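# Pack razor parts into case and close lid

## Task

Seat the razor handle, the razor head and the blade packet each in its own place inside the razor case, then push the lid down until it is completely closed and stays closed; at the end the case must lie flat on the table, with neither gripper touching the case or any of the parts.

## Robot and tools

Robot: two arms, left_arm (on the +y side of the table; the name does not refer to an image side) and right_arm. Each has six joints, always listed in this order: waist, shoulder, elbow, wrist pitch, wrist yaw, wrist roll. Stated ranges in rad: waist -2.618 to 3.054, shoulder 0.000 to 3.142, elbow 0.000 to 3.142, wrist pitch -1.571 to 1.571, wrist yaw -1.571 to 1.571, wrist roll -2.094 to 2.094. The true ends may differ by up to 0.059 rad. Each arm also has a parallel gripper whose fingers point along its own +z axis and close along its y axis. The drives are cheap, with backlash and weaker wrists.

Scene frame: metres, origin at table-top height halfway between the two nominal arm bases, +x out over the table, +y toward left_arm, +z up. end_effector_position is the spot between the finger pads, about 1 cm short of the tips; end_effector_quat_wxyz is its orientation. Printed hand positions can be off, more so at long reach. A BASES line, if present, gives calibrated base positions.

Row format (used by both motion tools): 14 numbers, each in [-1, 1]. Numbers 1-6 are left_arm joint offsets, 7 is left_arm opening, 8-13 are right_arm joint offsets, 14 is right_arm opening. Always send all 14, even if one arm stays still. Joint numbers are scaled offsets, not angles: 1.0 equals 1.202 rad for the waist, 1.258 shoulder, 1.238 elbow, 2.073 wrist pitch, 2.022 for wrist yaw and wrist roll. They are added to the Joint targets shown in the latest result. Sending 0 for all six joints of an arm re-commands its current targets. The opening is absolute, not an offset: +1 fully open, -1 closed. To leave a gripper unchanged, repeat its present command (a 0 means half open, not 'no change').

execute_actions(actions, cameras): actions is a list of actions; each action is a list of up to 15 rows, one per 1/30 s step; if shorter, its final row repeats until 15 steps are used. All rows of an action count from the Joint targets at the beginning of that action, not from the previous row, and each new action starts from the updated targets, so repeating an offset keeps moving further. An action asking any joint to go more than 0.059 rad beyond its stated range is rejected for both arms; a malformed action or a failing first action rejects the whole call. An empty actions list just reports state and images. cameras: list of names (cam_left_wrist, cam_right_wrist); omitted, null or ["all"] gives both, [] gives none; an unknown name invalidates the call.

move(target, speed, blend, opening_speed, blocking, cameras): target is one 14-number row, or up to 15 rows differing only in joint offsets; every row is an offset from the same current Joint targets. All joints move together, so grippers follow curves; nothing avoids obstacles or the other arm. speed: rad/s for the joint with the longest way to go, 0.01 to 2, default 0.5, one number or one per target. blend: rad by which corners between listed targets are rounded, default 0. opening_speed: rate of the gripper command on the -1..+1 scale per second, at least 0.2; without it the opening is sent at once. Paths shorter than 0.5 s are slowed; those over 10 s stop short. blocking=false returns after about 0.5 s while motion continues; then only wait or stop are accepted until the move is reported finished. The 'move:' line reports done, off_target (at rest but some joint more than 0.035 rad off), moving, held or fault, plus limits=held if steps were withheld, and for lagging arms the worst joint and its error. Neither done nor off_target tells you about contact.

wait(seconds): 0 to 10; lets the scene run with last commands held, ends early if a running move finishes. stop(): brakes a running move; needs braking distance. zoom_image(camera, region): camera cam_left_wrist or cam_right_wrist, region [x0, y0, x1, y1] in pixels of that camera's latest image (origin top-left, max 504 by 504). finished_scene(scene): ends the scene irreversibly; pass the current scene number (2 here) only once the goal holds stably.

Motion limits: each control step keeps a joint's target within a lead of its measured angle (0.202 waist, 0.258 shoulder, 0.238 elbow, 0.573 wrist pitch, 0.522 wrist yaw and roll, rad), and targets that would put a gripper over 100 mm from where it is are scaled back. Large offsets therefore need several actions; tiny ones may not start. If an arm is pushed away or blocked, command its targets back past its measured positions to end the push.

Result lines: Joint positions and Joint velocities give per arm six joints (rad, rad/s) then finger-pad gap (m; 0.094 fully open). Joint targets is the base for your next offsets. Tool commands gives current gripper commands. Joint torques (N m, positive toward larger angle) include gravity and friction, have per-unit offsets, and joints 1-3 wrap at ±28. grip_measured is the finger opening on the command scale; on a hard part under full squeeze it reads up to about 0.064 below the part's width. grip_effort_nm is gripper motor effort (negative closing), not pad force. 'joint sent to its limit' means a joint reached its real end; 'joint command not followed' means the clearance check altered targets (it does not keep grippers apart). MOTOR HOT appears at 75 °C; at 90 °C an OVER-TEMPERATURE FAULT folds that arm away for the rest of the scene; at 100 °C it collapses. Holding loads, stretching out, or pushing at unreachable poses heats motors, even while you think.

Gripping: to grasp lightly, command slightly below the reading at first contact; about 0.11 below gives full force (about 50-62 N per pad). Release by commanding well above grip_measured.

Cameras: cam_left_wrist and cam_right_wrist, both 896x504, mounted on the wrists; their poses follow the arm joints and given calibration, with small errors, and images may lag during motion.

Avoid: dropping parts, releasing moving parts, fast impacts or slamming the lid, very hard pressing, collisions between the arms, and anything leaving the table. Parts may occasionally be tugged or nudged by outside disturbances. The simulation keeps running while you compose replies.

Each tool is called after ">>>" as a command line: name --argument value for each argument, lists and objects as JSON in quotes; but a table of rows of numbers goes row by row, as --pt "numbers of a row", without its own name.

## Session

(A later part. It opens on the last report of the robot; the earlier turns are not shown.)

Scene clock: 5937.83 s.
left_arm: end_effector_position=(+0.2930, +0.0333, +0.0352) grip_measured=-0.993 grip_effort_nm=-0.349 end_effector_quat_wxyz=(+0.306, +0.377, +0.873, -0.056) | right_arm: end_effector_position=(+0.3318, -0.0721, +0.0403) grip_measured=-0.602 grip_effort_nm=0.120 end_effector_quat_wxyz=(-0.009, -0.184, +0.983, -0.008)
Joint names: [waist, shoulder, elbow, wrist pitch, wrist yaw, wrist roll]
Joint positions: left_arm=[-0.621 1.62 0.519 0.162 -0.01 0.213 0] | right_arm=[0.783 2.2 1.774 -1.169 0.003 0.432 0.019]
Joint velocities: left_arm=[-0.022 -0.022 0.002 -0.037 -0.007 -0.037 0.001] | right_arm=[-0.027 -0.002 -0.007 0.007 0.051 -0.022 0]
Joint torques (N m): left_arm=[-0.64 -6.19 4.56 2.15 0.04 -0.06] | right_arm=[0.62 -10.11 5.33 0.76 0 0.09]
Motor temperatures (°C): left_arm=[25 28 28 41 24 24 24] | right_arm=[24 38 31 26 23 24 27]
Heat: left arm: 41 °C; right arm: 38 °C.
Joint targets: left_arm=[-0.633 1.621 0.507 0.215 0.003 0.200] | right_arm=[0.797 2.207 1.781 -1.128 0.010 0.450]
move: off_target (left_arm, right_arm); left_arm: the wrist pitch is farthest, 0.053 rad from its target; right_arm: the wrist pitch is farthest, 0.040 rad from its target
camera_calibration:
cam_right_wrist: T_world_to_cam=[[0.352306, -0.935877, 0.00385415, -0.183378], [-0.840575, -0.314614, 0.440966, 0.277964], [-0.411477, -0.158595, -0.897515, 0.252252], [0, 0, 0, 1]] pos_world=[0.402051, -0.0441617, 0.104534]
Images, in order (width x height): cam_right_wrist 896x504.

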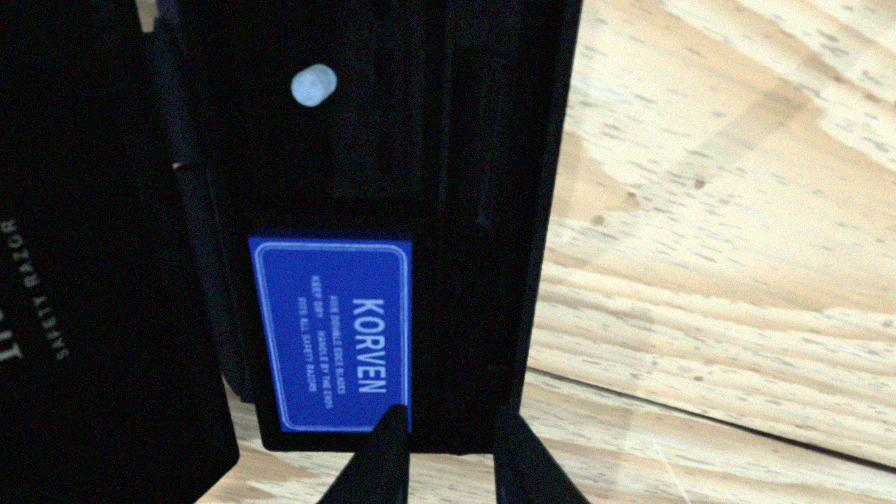

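>>> move --target '[0,0,0,0,0,0,-1,0,0,0,0,0,0,-0.98]' --opening_speed 0.4 --cameras '["cam_right_wrist"]'

>>> zoom_image --camera "cam_right_wrist" --region '[340, 280, 560, 500]'

Scene clock: 5944.57 s.
left_arm: end_effector_position=(+0.2930, +0.0333, +0.0352) grip_measured=-0.993 grip_effort_nm=-0.364 end_effector_quat_wxyz=(+0.306, +0.377, +0.873, -0.056) | right_arm: end_effector_position=(+0.3321, -0.0718, +0.0403) grip_measured=-0.974 grip_effort_nm=-0.349 end_effector_quat_wxyz=(-0.008, -0.184, +0.983, -0.008)
Joint names: [waist, shoulder, elbow, wrist pitch, wrist yaw, wrist roll]
Joint positions: left_arm=[-0.621 1.62 0.519 0.162 -0.01 0.213 0] | right_arm=[0.783 2.2 1.774 -1.167 0.003 0.432 0.001]
Joint velocities: left_arm=[0.012 0.002 -0.002 -0.037 0.007 -0.007 -0.001] | right_arm=[-0.002 -0.007 -0.002 -0.022 0.007 -0.051 -0.001]
Joint torques (N m): left_arm=[-0.54 -6.23 4.46 2.18 0.04 -0.07] | right_arm=[0.64 -9.92 5.29 0.74 0 0.08]
Motor temperatures (°C): left_arm=[25 28 28 41 24 24 24] | right_arm=[24 38 31 26 23 24 27]
Heat: left arm: 41 °C; right arm: 38 °C.
Joint targets: left_arm=[-0.633 1.621 0.507 0.215 0.003 0.200] | right_arm=[0.797 2.207 1.781 -1.128 0.010 0.450]
move: off_target (left_arm, right_arm); left_arm: the wrist pitch is farthest, 0.053 rad from its target; right_arm: the wrist pitch is farthest, 0.039 rad from its target
camera_calibration:
cam_right_wrist: T_world_to_cam=[[0.352302, -0.935881, 0.00319855, -0.183187], [-0.841045, -0.3151, 0.439722, 0.278448], [-0.41052, -0.157605, -0.898128, 0.252174], [0, 0, 0, 1]] pos_world=[0.402247, -0.0439586, 0.104631]
Images, in order (width x height): cam_right_wrist 896x504.

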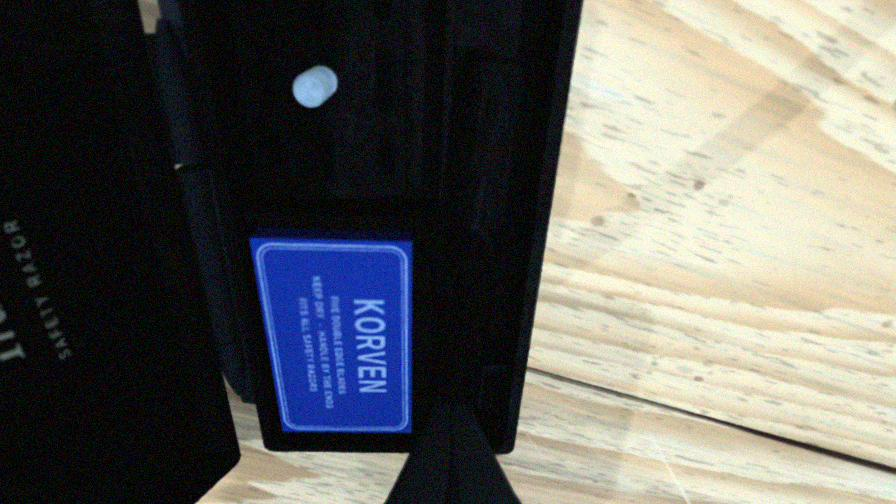

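Scaled by 2.291 from the camera's 896x504 image, which has a finer 1280x720 frame.

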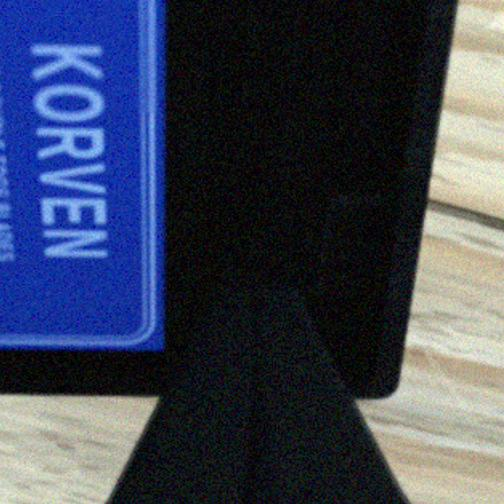

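>>> move --target '[0,0,0,0,0,0,-1,0,-0.015,0,0,0,0,-0.72]' --cameras '[]'

>>> move --target '[0,0,0,0,0,0,-1,0,0.03,0.003,0.005,0,0,-0.72]' --speed 0.1 --cameras '["cam_right_wrist"]'

>>> zoom_image --camera "cam_right_wrist" --region '[340, 280, 560, 500]'

Scene clock: 5955.00 s.
left_arm: end_effector_position=(+0.2930, +0.0333, +0.0352) grip_measured=-0.993 grip_effort_nm=-0.364 end_effector_quat_wxyz=(+0.306, +0.377, +0.873, -0.056) | right_arm: end_effector_position=(+0.3321, -0.0718, +0.0403) grip_measured=-0.722 grip_effort_nm=0.115 end_effector_quat_wxyz=(-0.008, -0.183, +0.983, -0.008)
Joint names: [waist, shoulder, elbow, wrist pitch, wrist yaw, wrist roll]
Joint positions: left_arm=[-0.621 1.62 0.519 0.162 -0.01 0.213 0] | right_arm=[0.783 2.2 1.774 -1.167 0.003 0.434 0.013]
Joint velocities: left_arm=[-0.007 0.007 0.012 -0.022 0.051 -0.022 0] | right_arm=[-0.022 0.002 0.012 0.022 0.022 -0.022 -0.001]
Joint torques (N m): left_arm=[-0.61 -6.24 4.51 2.16 0.01 -0.06] | right_arm=[0.65 -11.4 5.33 0.74 -0.01 0.09]
Motor temperatures (°C): left_arm=[25 28 28 41 24 24 24] | right_arm=[24 37 31 26 23 24 27]
Heat: left arm: 41 °C; right arm: 37 °C.
Joint targets: left_arm=[-0.633 1.621 0.507 0.215 0.003 0.200] | right_arm=[0.797 2.188 1.781 -1.128 0.010 0.450]
move: off_target (left_arm, right_arm); left_arm: the wrist pitch is farthest, 0.053 rad from its target; right_arm: the wrist pitch is farthest, 0.039 rad from its target
No camera images: "cameras" was empty.

Scene clock: 5955.80 s.
left_arm: end_effector_position=(+0.2930, +0.0333, +0.0352) grip_measured=-0.993 grip_effort_nm=-0.359 end_effector_quat_wxyz=(+0.306, +0.377, +0.873, -0.056) | right_arm: end_effector_position=(+0.3329, -0.0732, +0.0348) grip_measured=-0.722 grip_effort_nm=0.105 end_effector_quat_wxyz=(-0.009, -0.182, +0.983, -0.016)
Joint names: [waist, shoulder, elbow, wrist pitch, wrist yaw, wrist roll]
Joint positions: left_arm=[-0.621 1.62 0.519 0.162 -0.01 0.213 0] | right_arm=[0.784 2.214 1.774 -1.164 0.016 0.437 0.013]
Joint velocities: left_arm=[-0.007 -0.007 0.012 -0.037 -0.037 0.022 -0.001] | right_arm=[-0.002 -0.012 0.007 -0.007 0.022 -0.022 -0.001]
Joint torques (N m): left_arm=[-0.59 -6.2 4.51 2.16 0.03 -0.04] | right_arm=[0.61 -9.74 5.76 0.77 0 0.09]
Motor temperatures (°C): left_arm=[25 28 28 41 24 24 24] | right_arm=[24 37 31 26 23 24 27]
Heat: left arm: 41 °C; right arm: 37 °C.
Joint targets: left_arm=[-0.633 1.621 0.507 0.215 0.003 0.200] | right_arm=[0.797 2.226 1.785 -1.118 0.010 0.450]
move: off_target (left_arm, right_arm); left_arm: the wrist pitch is farthest, 0.053 rad from its target; right_arm: the wrist pitch is farthest, 0.046 rad from its target
camera_calibration:
cam_right_wrist: T_world_to_cam=[[0.349731, -0.936658, 0.018982, -0.18449], [-0.842545, -0.305602, 0.443537, 0.282194], [-0.409641, -0.171112, -0.896055, 0.24602], [0, 0, 0, 1]] pos_world=[0.403063, -0.0444682, 0.0987862]
Images, in order (width x height): cam_right_wrist 896x504.

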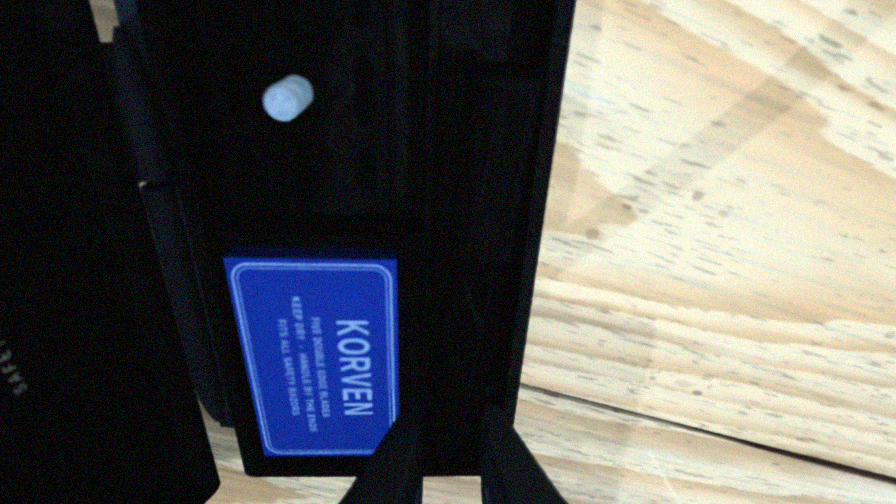

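Scaled by 2.291 from the camera's 896x504 image, which has a finer 1280x720 frame.

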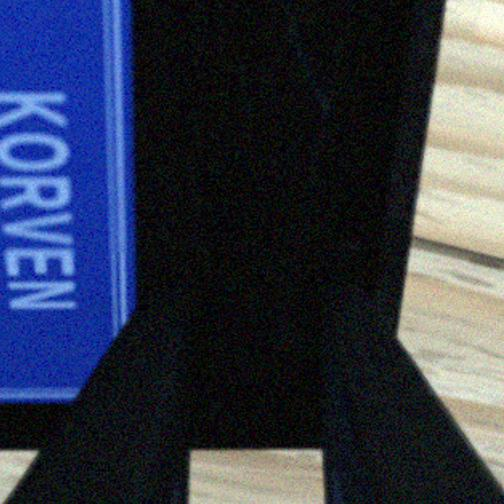

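>>> move --target '[0,0,0,0,0,0,-1,0,0,0,0,0,0,-0.98]' --opening_speed 0.3 --cameras '["cam_right_wrist"]'

>>> zoom_image --camera "cam_right_wrist" --region '[340, 280, 560, 500]'

Scene clock: 5961.40 s.
left_arm: end_effector_position=(+0.2930, +0.0333, +0.0352) grip_measured=-0.993 grip_effort_nm=-0.354 end_effector_quat_wxyz=(+0.306, +0.377, +0.873, -0.056) | right_arm: end_effector_position=(+0.3330, -0.0733, +0.0348) grip_measured=-0.973 grip_effort_nm=-0.349 end_effector_quat_wxyz=(-0.010, -0.183, +0.983, -0.015)
Joint names: [waist, shoulder, elbow, wrist pitch, wrist yaw, wrist roll]
Joint positions: left_arm=[-0.621 1.62 0.519 0.162 -0.01 0.213 0] | right_arm=[0.783 2.214 1.774 -1.164 0.012 0.434 0.001]
Joint velocities: left_arm=[-0.027 -0.012 -0.012 -0.007 -0.022 0.081 -0.001] | right_arm=[0.007 -0.007 0.007 -0.051 -0.007 0.022 -0.001]
Joint torques (N m): left_arm=[-0.57 -6.17 4.4 2.17 0.05 -0.07] | right_arm=[0.61 -9.63 5.59 0.79 -0.01 0.08]
Motor temperatures (°C): left_arm=[25 28 28 41 24 24 24] | right_arm=[24 38 31 26 23 24 26]
Heat: left arm: 41 °C; right arm: 38 °C.
Joint targets: left_arm=[-0.633 1.621 0.507 0.215 0.003 0.200] | right_arm=[0.797 2.226 1.785 -1.118 0.010 0.450]
move: off_target (left_arm, right_arm); left_arm: the wrist pitch is farthest, 0.053 rad from its target; right_arm: the wrist pitch is farthest, 0.046 rad from its target
camera_calibration:
cam_right_wrist: T_world_to_cam=[[0.351112, -0.936194, 0.0161414, -0.184902], [-0.841081, -0.307771, 0.444813, 0.281541], [-0.411464, -0.169755, -0.895478, 0.246715], [0, 0, 0, 1]] pos_world=[0.403235, -0.0445729, 0.0986789]
Images, in order (width x height): cam_right_wrist 896x504.

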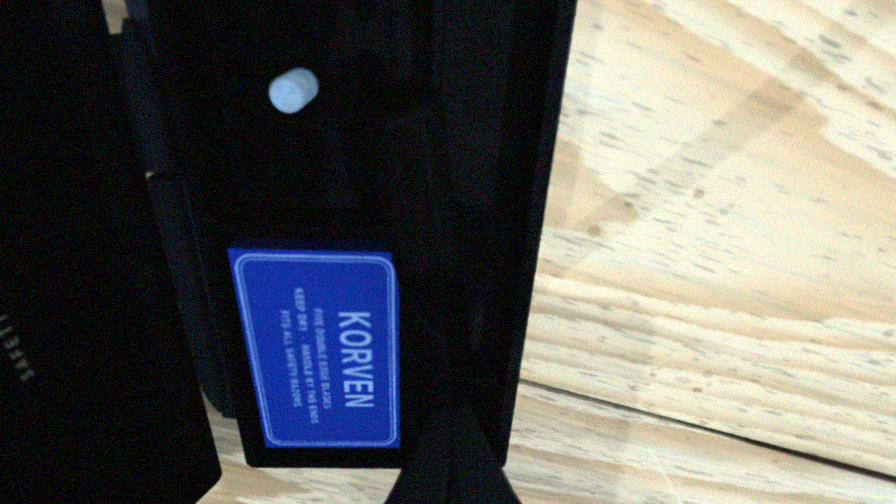

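Scaled by 2.291 from the camera's 896x504 image, which has a finer 1280x720 frame.

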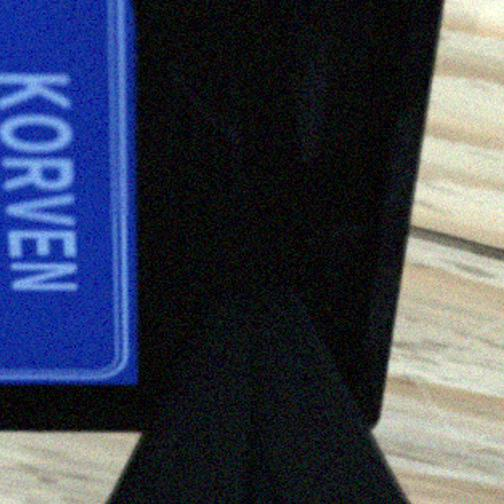

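>>> move --target '[0,0,0,0,0,0,-1,0,-0.2,0,0,0,0,-1]' --cameras '[]'

>>> move --target '[0,0,0,0,0,0,-1,-0.011,-0.217,-0.557,0.302,0,0.554,-1]' --speed 0.8 --cameras '["cam_right_wrist"]'

>>> zoom_image --camera "cam_right_wrist" --region '[260, 220, 500, 440]'

Scene clock: 5971.17 s.
left_arm: end_effector_position=(+0.2930, +0.0333, +0.0352) grip_measured=-0.993 grip_effort_nm=-0.354 end_effector_quat_wxyz=(+0.306, +0.377, +0.873, -0.056) | right_arm: end_effector_position=(+0.3389, -0.0643, +0.1204) grip_measured=-0.986 grip_effort_nm=-0.745 end_effector_quat_wxyz=(+0.076, -0.183, +0.979, +0.051)
Joint names: [waist, shoulder, elbow, wrist pitch, wrist yaw, wrist roll]
Joint positions: left_arm=[-0.621 1.62 0.519 0.162 -0.01 0.213 0] | right_arm=[0.784 2.002 1.774 -1.159 0.005 0.434 0.001]
Joint velocities: left_arm=[-0.012 -0.012 0.007 -0.022 -0.095 0.007 0] | right_arm=[-0.012 0.002 -0.007 0.007 -0.066 0.007 0]
Joint torques (N m): left_arm=[-0.55 -6.27 4.53 2.17 0.04 -0.07] | right_arm=[0.64 -11.74 6.09 1.2 -0.02 0.08]
Motor temperatures (°C): left_arm=[25 28 28 41 24 24 24] | right_arm=[24 37 31 26 23 24 26]
Heat: left arm: 41 °C; right arm: 37 °C.
Joint targets: left_arm=[-0.633 1.621 0.507 0.215 0.003 0.200] | right_arm=[0.797 1.975 1.785 -1.118 0.010 0.450]
move: off_target (left_arm, right_arm); left_arm: the wrist pitch is farthest, 0.053 rad from its target; right_arm: the wrist pitch is farthest, 0.041 rad from its target
No camera images: "cameras" was empty.

Scene clock: 5973.47 s.
left_arm: end_effector_position=(+0.2930, +0.0333, +0.0352) grip_measured=-0.993 grip_effort_nm=-0.364 end_effector_quat_wxyz=(+0.306, +0.377, +0.873, -0.056) | right_arm: end_effector_position=(+0.3128, -0.0913, +0.0505) grip_measured=-0.986 grip_effort_nm=-0.750 end_effector_quat_wxyz=(+0.072, +0.366, +0.912, +0.172)
Joint names: [waist, shoulder, elbow, wrist pitch, wrist yaw, wrist roll]
Joint positions: left_arm=[-0.621 1.62 0.519 0.162 -0.01 0.213 0] | right_arm=[0.784 1.752 1.105 -0.549 0.005 1.566 0.001]
Joint velocities: left_arm=[0.012 0.002 -0.007 -0.022 -0.095 -0.051 0] | right_arm=[0.012 0.002 -0.012 -0.051 0.007 -0.022 0]
Joint torques (N m): left_arm=[-0.57 -6.32 4.49 2.16 0.02 -0.04] | right_arm=[-0.46 -11.11 4.14 1.7 -0.02 0.09]
Motor temperatures (°C): left_arm=[25 28 28 41 24 24 24] | right_arm=[24 38 31 26 23 24 27]
Heat: left arm: 41 °C; right arm: 38 °C.
Joint targets: left_arm=[-0.633 1.621 0.507 0.215 0.003 0.200] | right_arm=[0.784 1.702 1.095 -0.492 0.010 1.570]
move: off_target (left_arm, right_arm); left_arm: the wrist pitch is farthest, 0.053 rad from its target; right_arm: the wrist pitch is farthest, 0.057 rad from its target
camera_calibration:
cam_right_wrist: T_world_to_cam=[[-0.646871, -0.66401, -0.375032, 0.161853], [-0.759954, 0.520358, 0.389484, 0.305051], [-0.06347, 0.536952, -0.841222, 0.202306], [0, 0, 0, 1]] pos_world=[0.349363, -0.159893, 0.112072]
Images, in order (width x height): cam_right_wrist 896x504.

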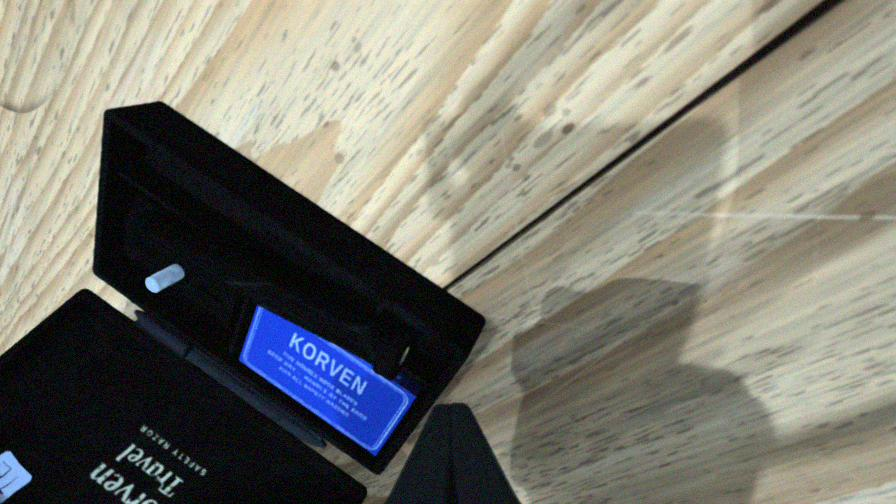

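Scaled by 2.100 from the camera's 896x504 image, which has a finer 1280x720 frame.

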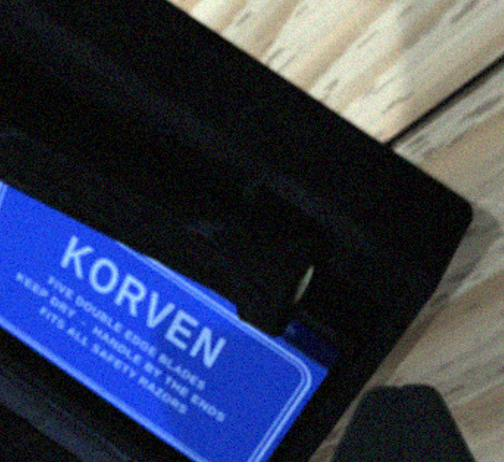

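>>> move --target '[0,0,0,0,0,0,-1,0,-0.04,0.05,-0.062,0,-0.784,-1]' --cameras '["cam_right_wrist"]'

>>> zoom_image --camera "cam_right_wrist" --region '[370, 80, 530, 240]'

Scene clock: 5985.37 s.
left_arm: end_effector_position=(+0.2930, +0.0333, +0.0352) grip_measured=-0.993 grip_effort_nm=-0.364 end_effector_quat_wxyz=(+0.306, +0.377, +0.873, -0.056) | right_arm: end_effector_position=(+0.3115, -0.0926, +0.0691) grip_measured=-0.986 grip_effort_nm=-0.745 end_effector_quat_wxyz=(+0.186, -0.381, +0.902, +0.077)
Joint names: [waist, shoulder, elbow, wrist pitch, wrist yaw, wrist roll]
Joint positions: left_arm=[-0.621 1.62 0.519 0.162 -0.01 0.213 0] | right_arm=[0.784 1.698 1.11 -0.578 0.005 0.003 0.001]
Joint velocities: left_arm=[0.017 -0.012 0.017 0.007 -0.007 0.007 0] | right_arm=[0.012 -0.007 0.007 -0.022 -0.007 -0.051 0]
Joint torques (N m): left_arm=[-0.59 -6.27 4.56 2.18 0.03 -0.04] | right_arm=[-0.49 -10.55 9.44 0.74 -0.01 -0.15]
Motor temperatures (°C): left_arm=[25 28 28 41 24 24 24] | right_arm=[24 38 31 27 23 24 27]
Heat: left arm: 41 °C; right arm: 38 °C.
Joint targets: left_arm=[-0.633 1.621 0.507 0.215 0.003 0.200] | right_arm=[0.784 1.651 1.157 -0.621 0.010 -0.015]
move: off_target (left_arm, right_arm); left_arm: the wrist pitch is farthest, 0.053 rad from its target; right_arm: the shoulder is farthest, 0.047 rad from its target
camera_calibration:
cam_right_wrist: T_world_to_cam=[[0.712999, -0.70111, -0.00879363, -0.285282], [-0.700568, -0.712853, 0.0323196, 0.189473], [-0.0289281, -0.0168833, -0.999439, 0.167463], [0, 0, 0, 1]] pos_world=[0.340988, -0.0621205, 0.158737]
Images, in order (width x height): cam_right_wrist 896x504.

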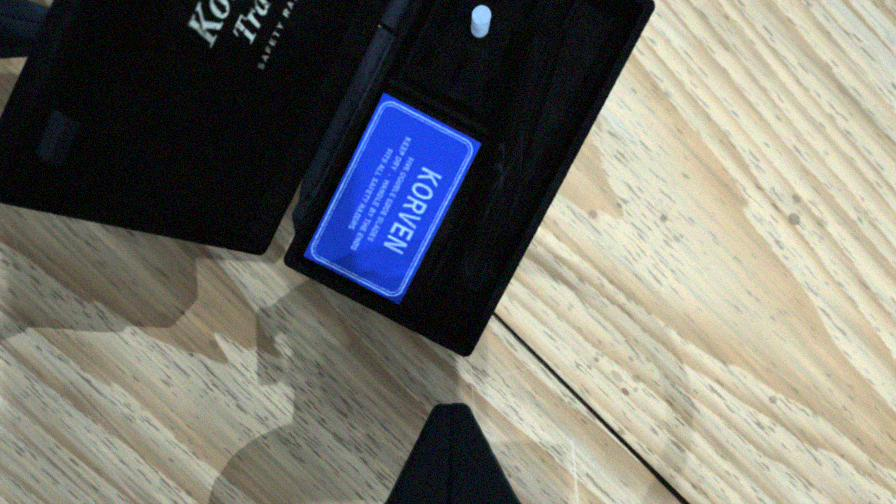

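Scaled by 3.150 from the camera's 896x504 image, which has a finer 1280x720 frame.

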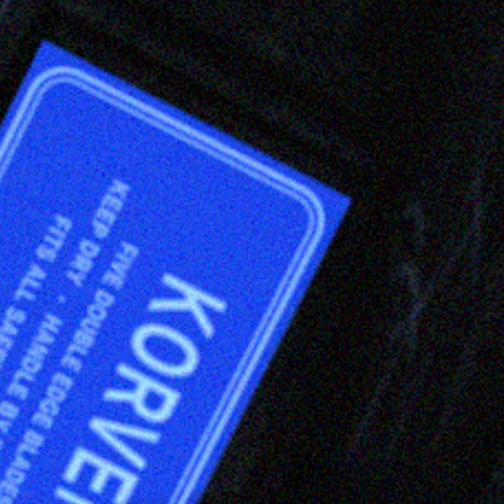

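>>> zoom_image --camera "cam_right_wrist" --region '[380, 210, 530, 360]'

>>> zoom_image --camera "cam_right_wrist" --region '[460, 0, 660, 200]'

Scaled by 3.360 from the camera's 896x504 image, which has a finer 1280x720 frame.

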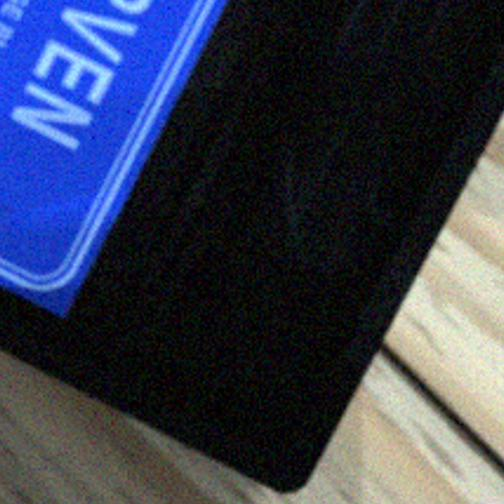

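Scaled by 2.520 from the camera's 896x504 image, which has a finer 1280x720 frame.

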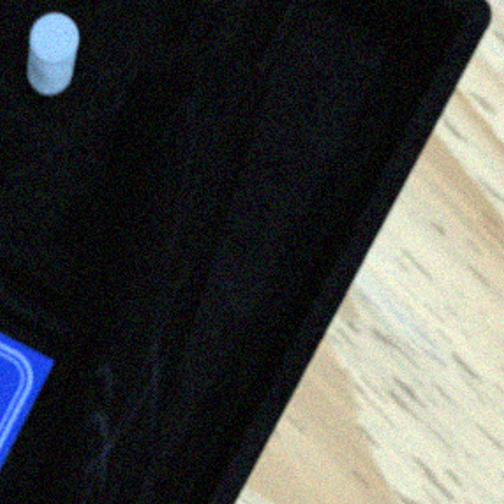

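>>> move --target '[0,0,0,0,0,0,-1,0,-0.08,-0.103,-0.06,0,0,-1]' --cameras '["cam_right_wrist"]'

>>> zoom_image --camera "cam_right_wrist" --region '[340, 0, 560, 220]'

Scene clock: 5998.37 s.
left_arm: end_effector_position=(+0.2930, +0.0333, +0.0352) grip_measured=-0.993 grip_effort_nm=-0.364 end_effector_quat_wxyz=(+0.306, +0.377, +0.873, -0.056) | right_arm: end_effector_position=(+0.2794, -0.1259, +0.0726) grip_measured=-0.986 grip_effort_nm=-0.750 end_effector_quat_wxyz=(+0.145, -0.384, +0.910, +0.059)
Joint names: [waist, shoulder, elbow, wrist pitch, wrist yaw, wrist roll]
Joint positions: left_arm=[-0.621 1.62 0.519 0.162 -0.01 0.213 0] | right_arm=[0.784 1.589 1.039 -0.705 0.005 0.003 0.001]
Joint velocities: left_arm=[0.002 -0.007 0.002 0.007 0.081 -0.007 -0.001] | right_arm=[0.017 0.022 -0.007 -0.007 0.007 -0.007 -0.001]
Joint torques (N m): left_arm=[-0.55 -6.27 4.55 2.18 0.03 -0.05] | right_arm=[-0.46 -8.79 4.29 0.56 -0.02 -0.13]
Motor temperatures (°C): left_arm=[25 28 28 41 24 24 24] | right_arm=[24 39 32 26 23 24 27]
Heat: left arm: 41 °C; right arm: 39 °C.
Joint targets: left_arm=[-0.633 1.621 0.507 0.215 0.003 0.200] | right_arm=[0.784 1.551 1.030 -0.745 0.010 -0.015]
move: off_target (left_arm, right_arm); left_arm: the wrist pitch is farthest, 0.053 rad from its target; right_arm: the wrist pitch is farthest, 0.040 rad from its target
camera_calibration:
cam_right_wrist: T_world_to_cam=[[0.712482, -0.701646, -0.00792696, -0.28567], [-0.695829, -0.707942, 0.120995, 0.136005], [-0.0905076, -0.0806911, -0.992621, 0.178128], [0, 0, 0, 1]] pos_world=[0.314293, -0.089782, 0.158093]
Images, in order (width x height): cam_right_wrist 896x504.

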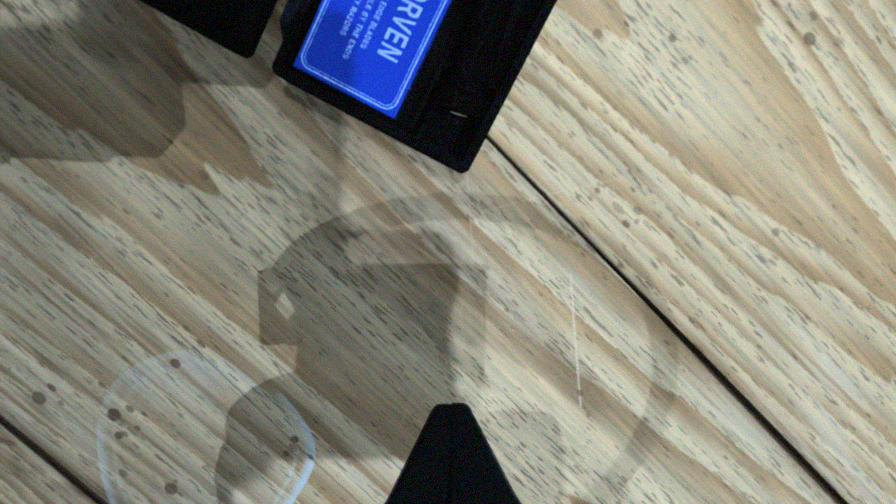

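Scaled by 2.291 from the camera's 896x504 image, which has a finer 1280x720 frame.

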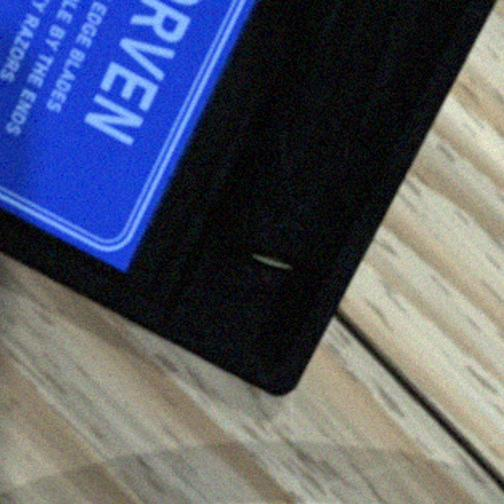

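>>> move --target '[0,0,0,0,0,0,-1,0,0.2,0.55,-0.2465,0,0.23,-0.72]' --speed 0.8 --cameras '[]'

>>> move --target '[0,0,0,0,0,0,-1,0,0.345,0.176,0,0,0,-0.72]' --cameras '["cam_right_wrist"]'

>>> zoom_image --camera "cam_right_wrist" --region '[340, 280, 560, 500]'

Scene clock: 6042.97 s.
left_arm: end_effector_position=(+0.2930, +0.0333, +0.0352) grip_measured=-0.993 grip_effort_nm=-0.364 end_effector_quat_wxyz=(+0.306, +0.377, +0.873, -0.056) | right_arm: end_effector_position=(+0.3085, -0.0958, +0.1644) grip_measured=-0.722 grip_effort_nm=0.115 end_effector_quat_wxyz=(+0.091, -0.177, +0.978, +0.062)
Joint names: [waist, shoulder, elbow, wrist pitch, wrist yaw, wrist roll]
Joint positions: left_arm=[-0.621 1.62 0.519 0.162 -0.01 0.213 0] | right_arm=[0.784 1.796 1.667 -1.221 0.005 0.445 0.013]
Joint velocities: left_arm=[0.012 -0.012 0.002 0.037 -0.037 -0.022 0.001] | right_arm=[-0.007 -0.017 -0.012 0.007 -0.007 -0.007 0]
Joint torques (N m): left_arm=[-0.66 -6.2 4.59 2.17 0.03 -0.06] | right_arm=[-0.49 -7.13 9.13 0.52 -0.03 0.04]
Motor temperatures (°C): left_arm=[25 28 28 41 24 24 24] | right_arm=[24 37 30 25 23 24 27]
Heat: left arm: 41 °C; right arm: 37 °C.
Joint targets: left_arm=[-0.633 1.621 0.507 0.215 0.003 0.200] | right_arm=[0.784 1.802 1.711 -1.256 0.010 0.450]
move: off_target (left_arm, right_arm); left_arm: the wrist pitch is farthest, 0.053 rad from its target; right_arm: the elbow is farthest, 0.044 rad from its target
No camera images: "cameras" was empty.

Scene clock: 6044.43 s.
left_arm: end_effector_position=(+0.2930, +0.0333, +0.0352) grip_measured=-0.993 grip_effort_nm=-0.354 end_effector_quat_wxyz=(+0.306, +0.377, +0.873, -0.056) | right_arm: end_effector_position=(+0.3407, -0.0624, +0.0528) grip_measured=-0.722 grip_effort_nm=0.125 end_effector_quat_wxyz=(-0.004, -0.178, +0.984, -0.006)
Joint names: [waist, shoulder, elbow, wrist pitch, wrist yaw, wrist roll]
Joint positions: left_arm=[-0.621 1.62 0.519 0.162 -0.01 0.213 0] | right_arm=[0.784 2.237 1.884 -1.231 0.005 0.446 0.013]
Joint velocities: left_arm=[-0.002 0.002 -0.012 0.007 -0.081 -0.066 -0.001] | right_arm=[0.002 -0.007 -0.012 -0.007 -0.007 -0.022 -0.001]
Joint torques (N m): left_arm=[-0.5 -6.27 4.41 2.15 0.05 -0.07] | right_arm=[-0.44 -10.84 8.7 0.15 -0.01 0.07]
Motor temperatures (°C): left_arm=[25 28 28 41 24 24 24] | right_arm=[24 37 30 25 23 24 27]
Heat: left arm: 41 °C; right arm: 37 °C.
Joint targets: left_arm=[-0.633 1.621 0.507 0.215 0.003 0.200] | right_arm=[0.784 2.236 1.928 -1.256 0.010 0.450]
move: off_target (left_arm, right_arm); left_arm: the wrist pitch is farthest, 0.053 rad from its target; right_arm: the elbow is farthest, 0.044 rad from its target
camera_calibration:
cam_right_wrist: T_world_to_cam=[[0.340803, -0.940134, 0.00078324, -0.17363], [-0.848213, -0.307122, 0.431521, 0.286573], [-0.405447, -0.147728, -0.902103, 0.267492], [0, 0, 0, 1]] pos_world=[0.410703, -0.0357064, 0.117779]
Images, in order (width x height): cam_right_wrist 896x504.

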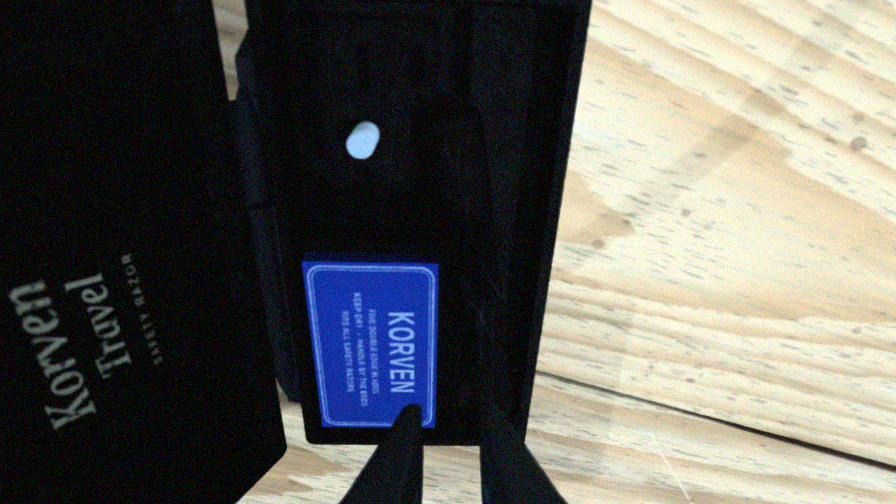

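Scaled by 2.291 from the camera's 896x504 image, which has a finer 1280x720 frame.

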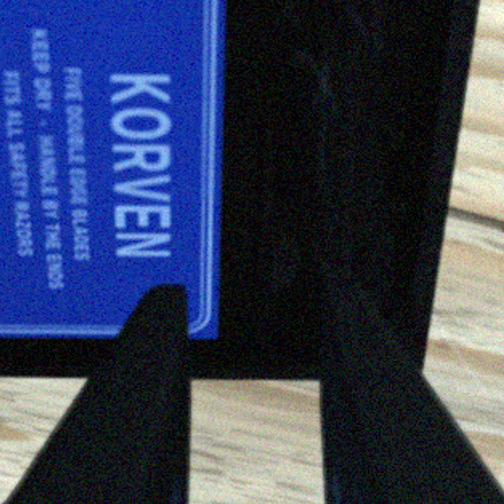

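>>> move --target '[0,0,0,0,0,0,-1,-0.02,0,0,0,0,0,-0.72]' --cameras '["cam_right_wrist"]'

>>> zoom_image --camera "cam_right_wrist" --region '[340, 180, 560, 400]'

Scene clock: 6051.47 s.
left_arm: end_effector_position=(+0.2930, +0.0333, +0.0352) grip_measured=-0.993 grip_effort_nm=-0.354 end_effector_quat_wxyz=(+0.306, +0.377, +0.873, -0.056) | right_arm: end_effector_position=(+0.3459, -0.0675, +0.0528) grip_measured=-0.722 grip_effort_nm=0.125 end_effector_quat_wxyz=(-0.004, -0.169, +0.986, -0.006)
Joint names: [waist, shoulder, elbow, wrist pitch, wrist yaw, wrist roll]
Joint positions: left_arm=[-0.621 1.62 0.519 0.162 -0.01 0.213 0] | right_arm=[0.767 2.237 1.884 -1.231 0.005 0.446 0.013]
Joint velocities: left_arm=[-0.002 -0.002 -0.002 0.022 -0.022 0.022 -0.001] | right_arm=[-0.012 0.007 0.002 -0.11 -0.022 0.022 0.001]
Joint torques (N m): left_arm=[-0.46 -6.3 4.49 2.16 0.05 -0.06] | right_arm=[-0.32 -10.92 8.76 0.16 -0.01 0.08]
Motor temperatures (°C): left_arm=[25 28 28 41 24 24 24] | right_arm=[24 37 31 25 23 24 27]
Heat: left arm: 41 °C; right arm: 37 °C.
Joint targets: left_arm=[-0.633 1.621 0.507 0.215 0.003 0.200] | right_arm=[0.760 2.236 1.928 -1.256 0.010 0.450]
move: off_target (left_arm, right_arm); left_arm: the wrist pitch is farthest, 0.053 rad from its target; right_arm: the elbow is farthest, 0.044 rad from its target
camera_calibration:
cam_right_wrist: T_world_to_cam=[[0.324892, -0.945751, 0.00078324, -0.175052], [-0.853275, -0.292766, 0.431521, 0.292128], [-0.407882, -0.140866, -0.902103, 0.270148], [0, 0, 0, 1]] pos_world=[0.416326, -0.0419758, 0.117779]
Images, in order (width x height): cam_right_wrist 896x504.

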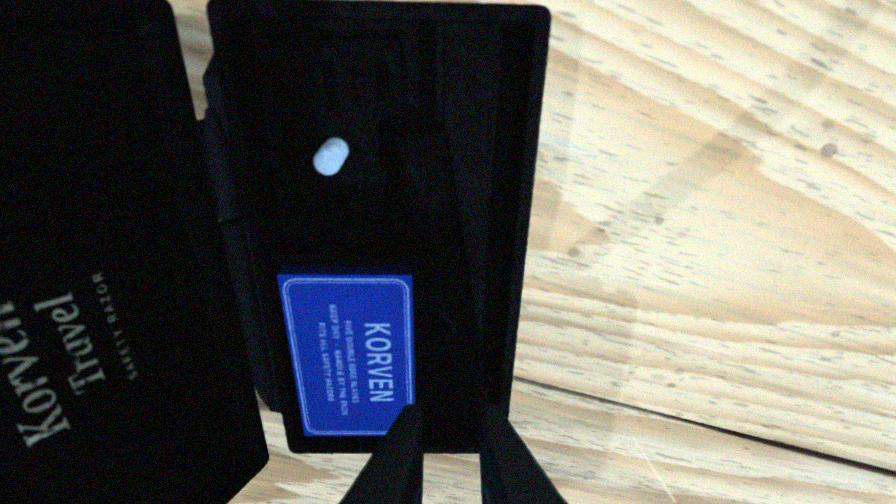

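Scaled by 2.291 from the camera's 896x504 image, which has a finer 1280x720 frame.

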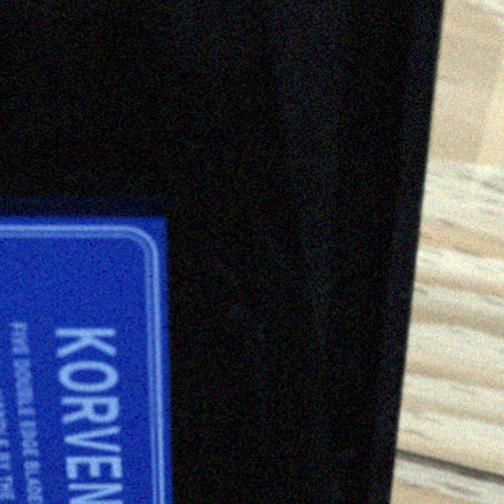

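>>> move --target '[0,0,0,0,0,0,-1,-0.006,0.055,0.098,-0.02,0,0,-0.66]' --cameras '["cam_right_wrist"]'

>>> zoom_image --camera "cam_right_wrist" --region '[300, 160, 560, 420]'

Scene clock: 6066.53 s.
left_arm: end_effector_position=(+0.2930, +0.0333, +0.0352) grip_measured=-0.993 grip_effort_nm=-0.359 end_effector_quat_wxyz=(+0.306, +0.377, +0.873, -0.056) | right_arm: end_effector_position=(+0.3589, -0.0544, +0.0579) grip_measured=-0.662 grip_effort_nm=0.120 end_effector_quat_wxyz=(+0.005, -0.169, +0.986, +0.001)
Joint names: [waist, shoulder, elbow, wrist pitch, wrist yaw, wrist roll]
Joint positions: left_arm=[-0.621 1.62 0.519 0.162 -0.01 0.213 0] | right_arm=[0.767 2.295 2.003 -1.27 0.005 0.446 0.016]
Joint velocities: left_arm=[0.002 -0.017 0.007 0.037 -0.051 -0.037 0] | right_arm=[0.002 -0.002 0.002 -0.022 -0.022 -0.007 0.001]
Joint torques (N m): left_arm=[-0.55 -6.26 4.52 2.16 0.04 -0.06] | right_arm=[-0.64 -10.55 9.06 0.2 -0.01 0.08]
Motor temperatures (°C): left_arm=[25 28 28 41 24 24 24] | right_arm=[24 37 32 25 23 24 27]
Heat: left arm: 41 °C; right arm: 37 °C.
Joint targets: left_arm=[-0.633 1.621 0.507 0.215 0.003 0.200] | right_arm=[0.753 2.305 2.050 -1.297 0.010 0.450]
move: off_target (left_arm, right_arm); left_arm: the wrist pitch is farthest, 0.053 rad from its target; right_arm: the elbow is farthest, 0.047 rad from its target
camera_calibration:
cam_right_wrist: T_world_to_cam=[[0.324951, -0.945691, -0.00866165, -0.166436], [-0.859689, -0.299192, 0.414027, 0.307764], [-0.394133, -0.127092, -0.910223, 0.278229], [0, 0, 0, 1]] pos_world=[0.428325, -0.0299561, 0.124386]
Images, in order (width x height): cam_right_wrist 896x504.

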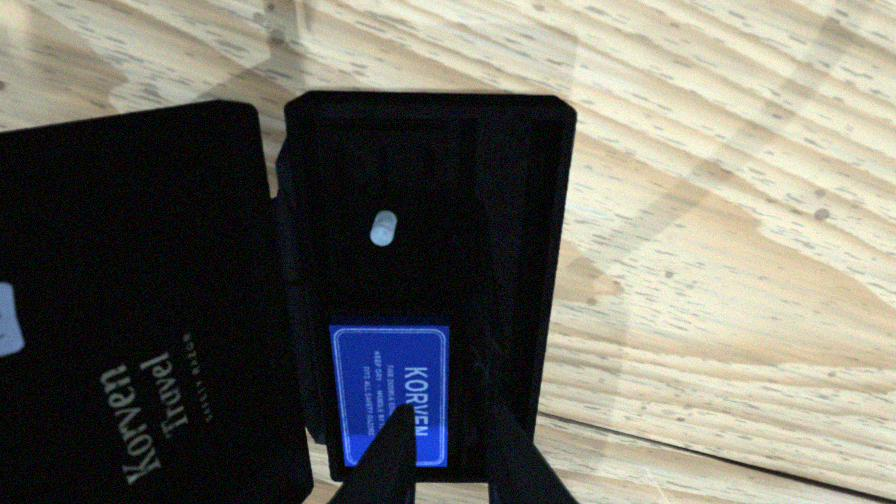

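Scaled by 1.938 from the camera's 896x504 image, which has a finer 1280x720 frame.

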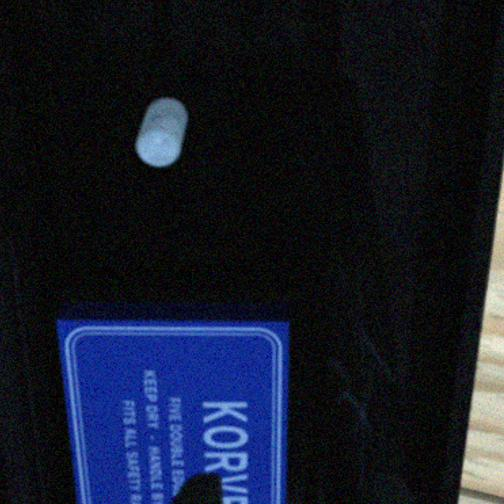

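>>> move --target '[0,0,0,0,0,0,-1,-0.012,0.008,-0.06,0.045,0,0,-0.66]' --speed 0.2 --cameras '["cam_right_wrist"]'

>>> zoom_image --camera "cam_right_wrist" --region '[360, 240, 580, 460]'

Scene clock: 6081.20 s.
left_arm: end_effector_position=(+0.2930, +0.0333, +0.0352) grip_measured=-0.993 grip_effort_nm=-0.364 end_effector_quat_wxyz=(+0.306, +0.377, +0.873, -0.056) | right_arm: end_effector_position=(+0.3641, -0.0590, +0.0487) grip_measured=-0.662 grip_effort_nm=0.120 end_effector_quat_wxyz=(+0.003, -0.162, +0.987, -0.001)
Joint names: [waist, shoulder, elbow, wrist pitch, wrist yaw, wrist roll]
Joint positions: left_arm=[-0.621 1.62 0.519 0.162 -0.01 0.213 0] | right_arm=[0.752 2.306 1.984 -1.245 0.005 0.446 0.016]
Joint velocities: left_arm=[0.002 -0.007 0.002 0.051 -0.066 -0.081 -0.002] | right_arm=[-0.002 0.012 0.002 -0.081 -0.007 -0.037 0.001]
Joint torques (N m): left_arm=[-0.58 -6.31 4.48 2.17 0.02 -0.04] | right_arm=[-0.47 -10.55 4.04 0.83 -0.02 0.08]
Motor temperatures (°C): left_arm=[25 28 28 41 24 24 24] | right_arm=[24 38 31 25 23 24 26]
Heat: left arm: 41 °C; right arm: 38 °C.
Joint targets: left_arm=[-0.633 1.621 0.507 0.215 0.003 0.200] | right_arm=[0.738 2.316 1.975 -1.204 0.010 0.450]
move: off_target (left_arm, right_arm); left_arm: the wrist pitch is farthest, 0.053 rad from its target; right_arm: the wrist pitch is farthest, 0.042 rad from its target
camera_calibration:
cam_right_wrist: T_world_to_cam=[[0.310382, -0.950589, -0.00663793, -0.1676], [-0.862805, -0.284636, 0.417792, 0.316482], [-0.399038, -0.123948, -0.908519, 0.273176], [0, 0, 0, 1]] pos_world=[0.43409, -0.0353768, 0.11485]
Images, in order (width x height): cam_right_wrist 896x504.

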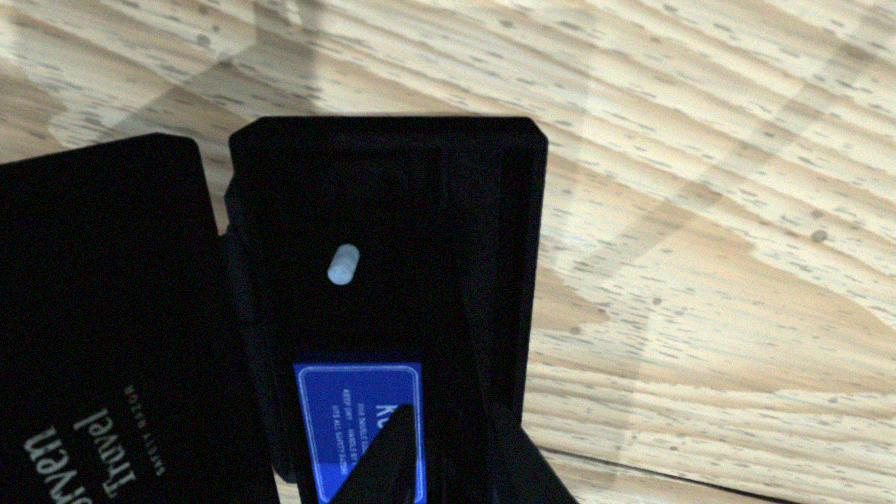

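Scaled by 2.291 from the camera's 896x504 image, which has a finer 1280x720 frame.

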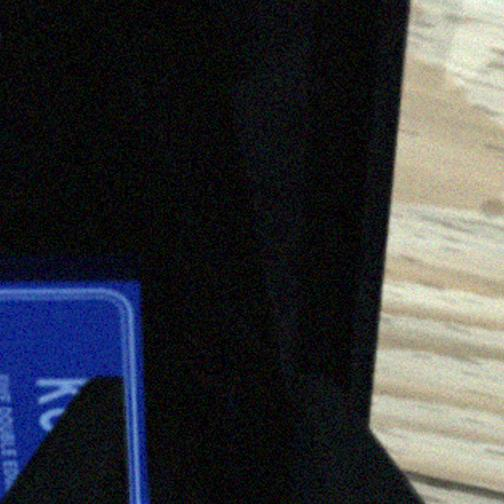

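>>> move --target '[0,0,0,0,0,0,-1,0,0.016,-0.04,0.03,0,0,-0.66]' --speed 0.15 --cameras '["cam_right_wrist"]'

>>> zoom_image --camera "cam_right_wrist" --region '[360, 240, 580, 460]'

Scene clock: 6089.70 s.
left_arm: end_effector_position=(+0.2930, +0.0333, +0.0352) grip_measured=-0.993 grip_effort_nm=-0.359 end_effector_quat_wxyz=(+0.306, +0.377, +0.873, -0.056) | right_arm: end_effector_position=(+0.3638, -0.0598, +0.0299) grip_measured=-0.662 grip_effort_nm=0.110 end_effector_quat_wxyz=(-0.001, -0.164, +0.986, -0.003)
Joint names: [waist, shoulder, elbow, wrist pitch, wrist yaw, wrist roll]
Joint positions: left_arm=[-0.621 1.62 0.519 0.162 -0.01 0.213 0] | right_arm=[0.751 2.323 1.938 -1.192 0.003 0.44 0.016]
Joint velocities: left_arm=[0.007 0.007 0.002 -0.095 -0.022 0.022 0] | right_arm=[-0.012 -0.007 -0.017 -0.095 -0.037 0.022 0]
Joint torques (N m): left_arm=[-0.55 -6.3 4.44 2.16 0.02 -0.05] | right_arm=[-0.49 -10.32 3.75 0.86 -0.02 0.08]
Motor temperatures (°C): left_arm=[25 28 28 41 24 24 24] | right_arm=[24 39 31 25 23 24 26]
Heat: left arm: 41 °C; right arm: 39 °C.
Joint targets: left_arm=[-0.633 1.621 0.507 0.215 0.003 0.200] | right_arm=[0.738 2.336 1.926 -1.142 0.010 0.450]
move: off_target (left_arm, right_arm); left_arm: the wrist pitch is farthest, 0.053 rad from its target; right_arm: the wrist pitch is farthest, 0.050 rad from its target
camera_calibration:
cam_right_wrist: T_world_to_cam=[[0.314711, -0.949179, -0.00398781, -0.170016], [-0.858245, -0.28635, 0.425933, 0.321835], [-0.405429, -0.130623, -0.904746, 0.257715], [0, 0, 0, 1]] pos_world=[0.434205, -0.0355545, 0.0954085]
Images, in order (width x height): cam_right_wrist 896x504.

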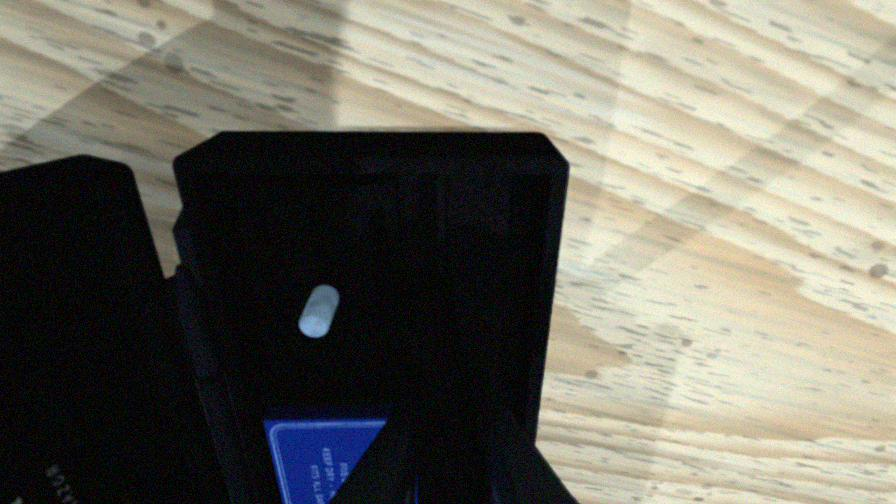

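Scaled by 2.291 from the camera's 896x504 image, which has a finer 1280x720 frame.

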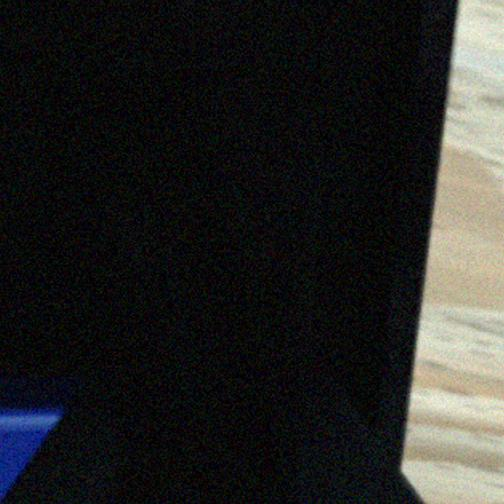

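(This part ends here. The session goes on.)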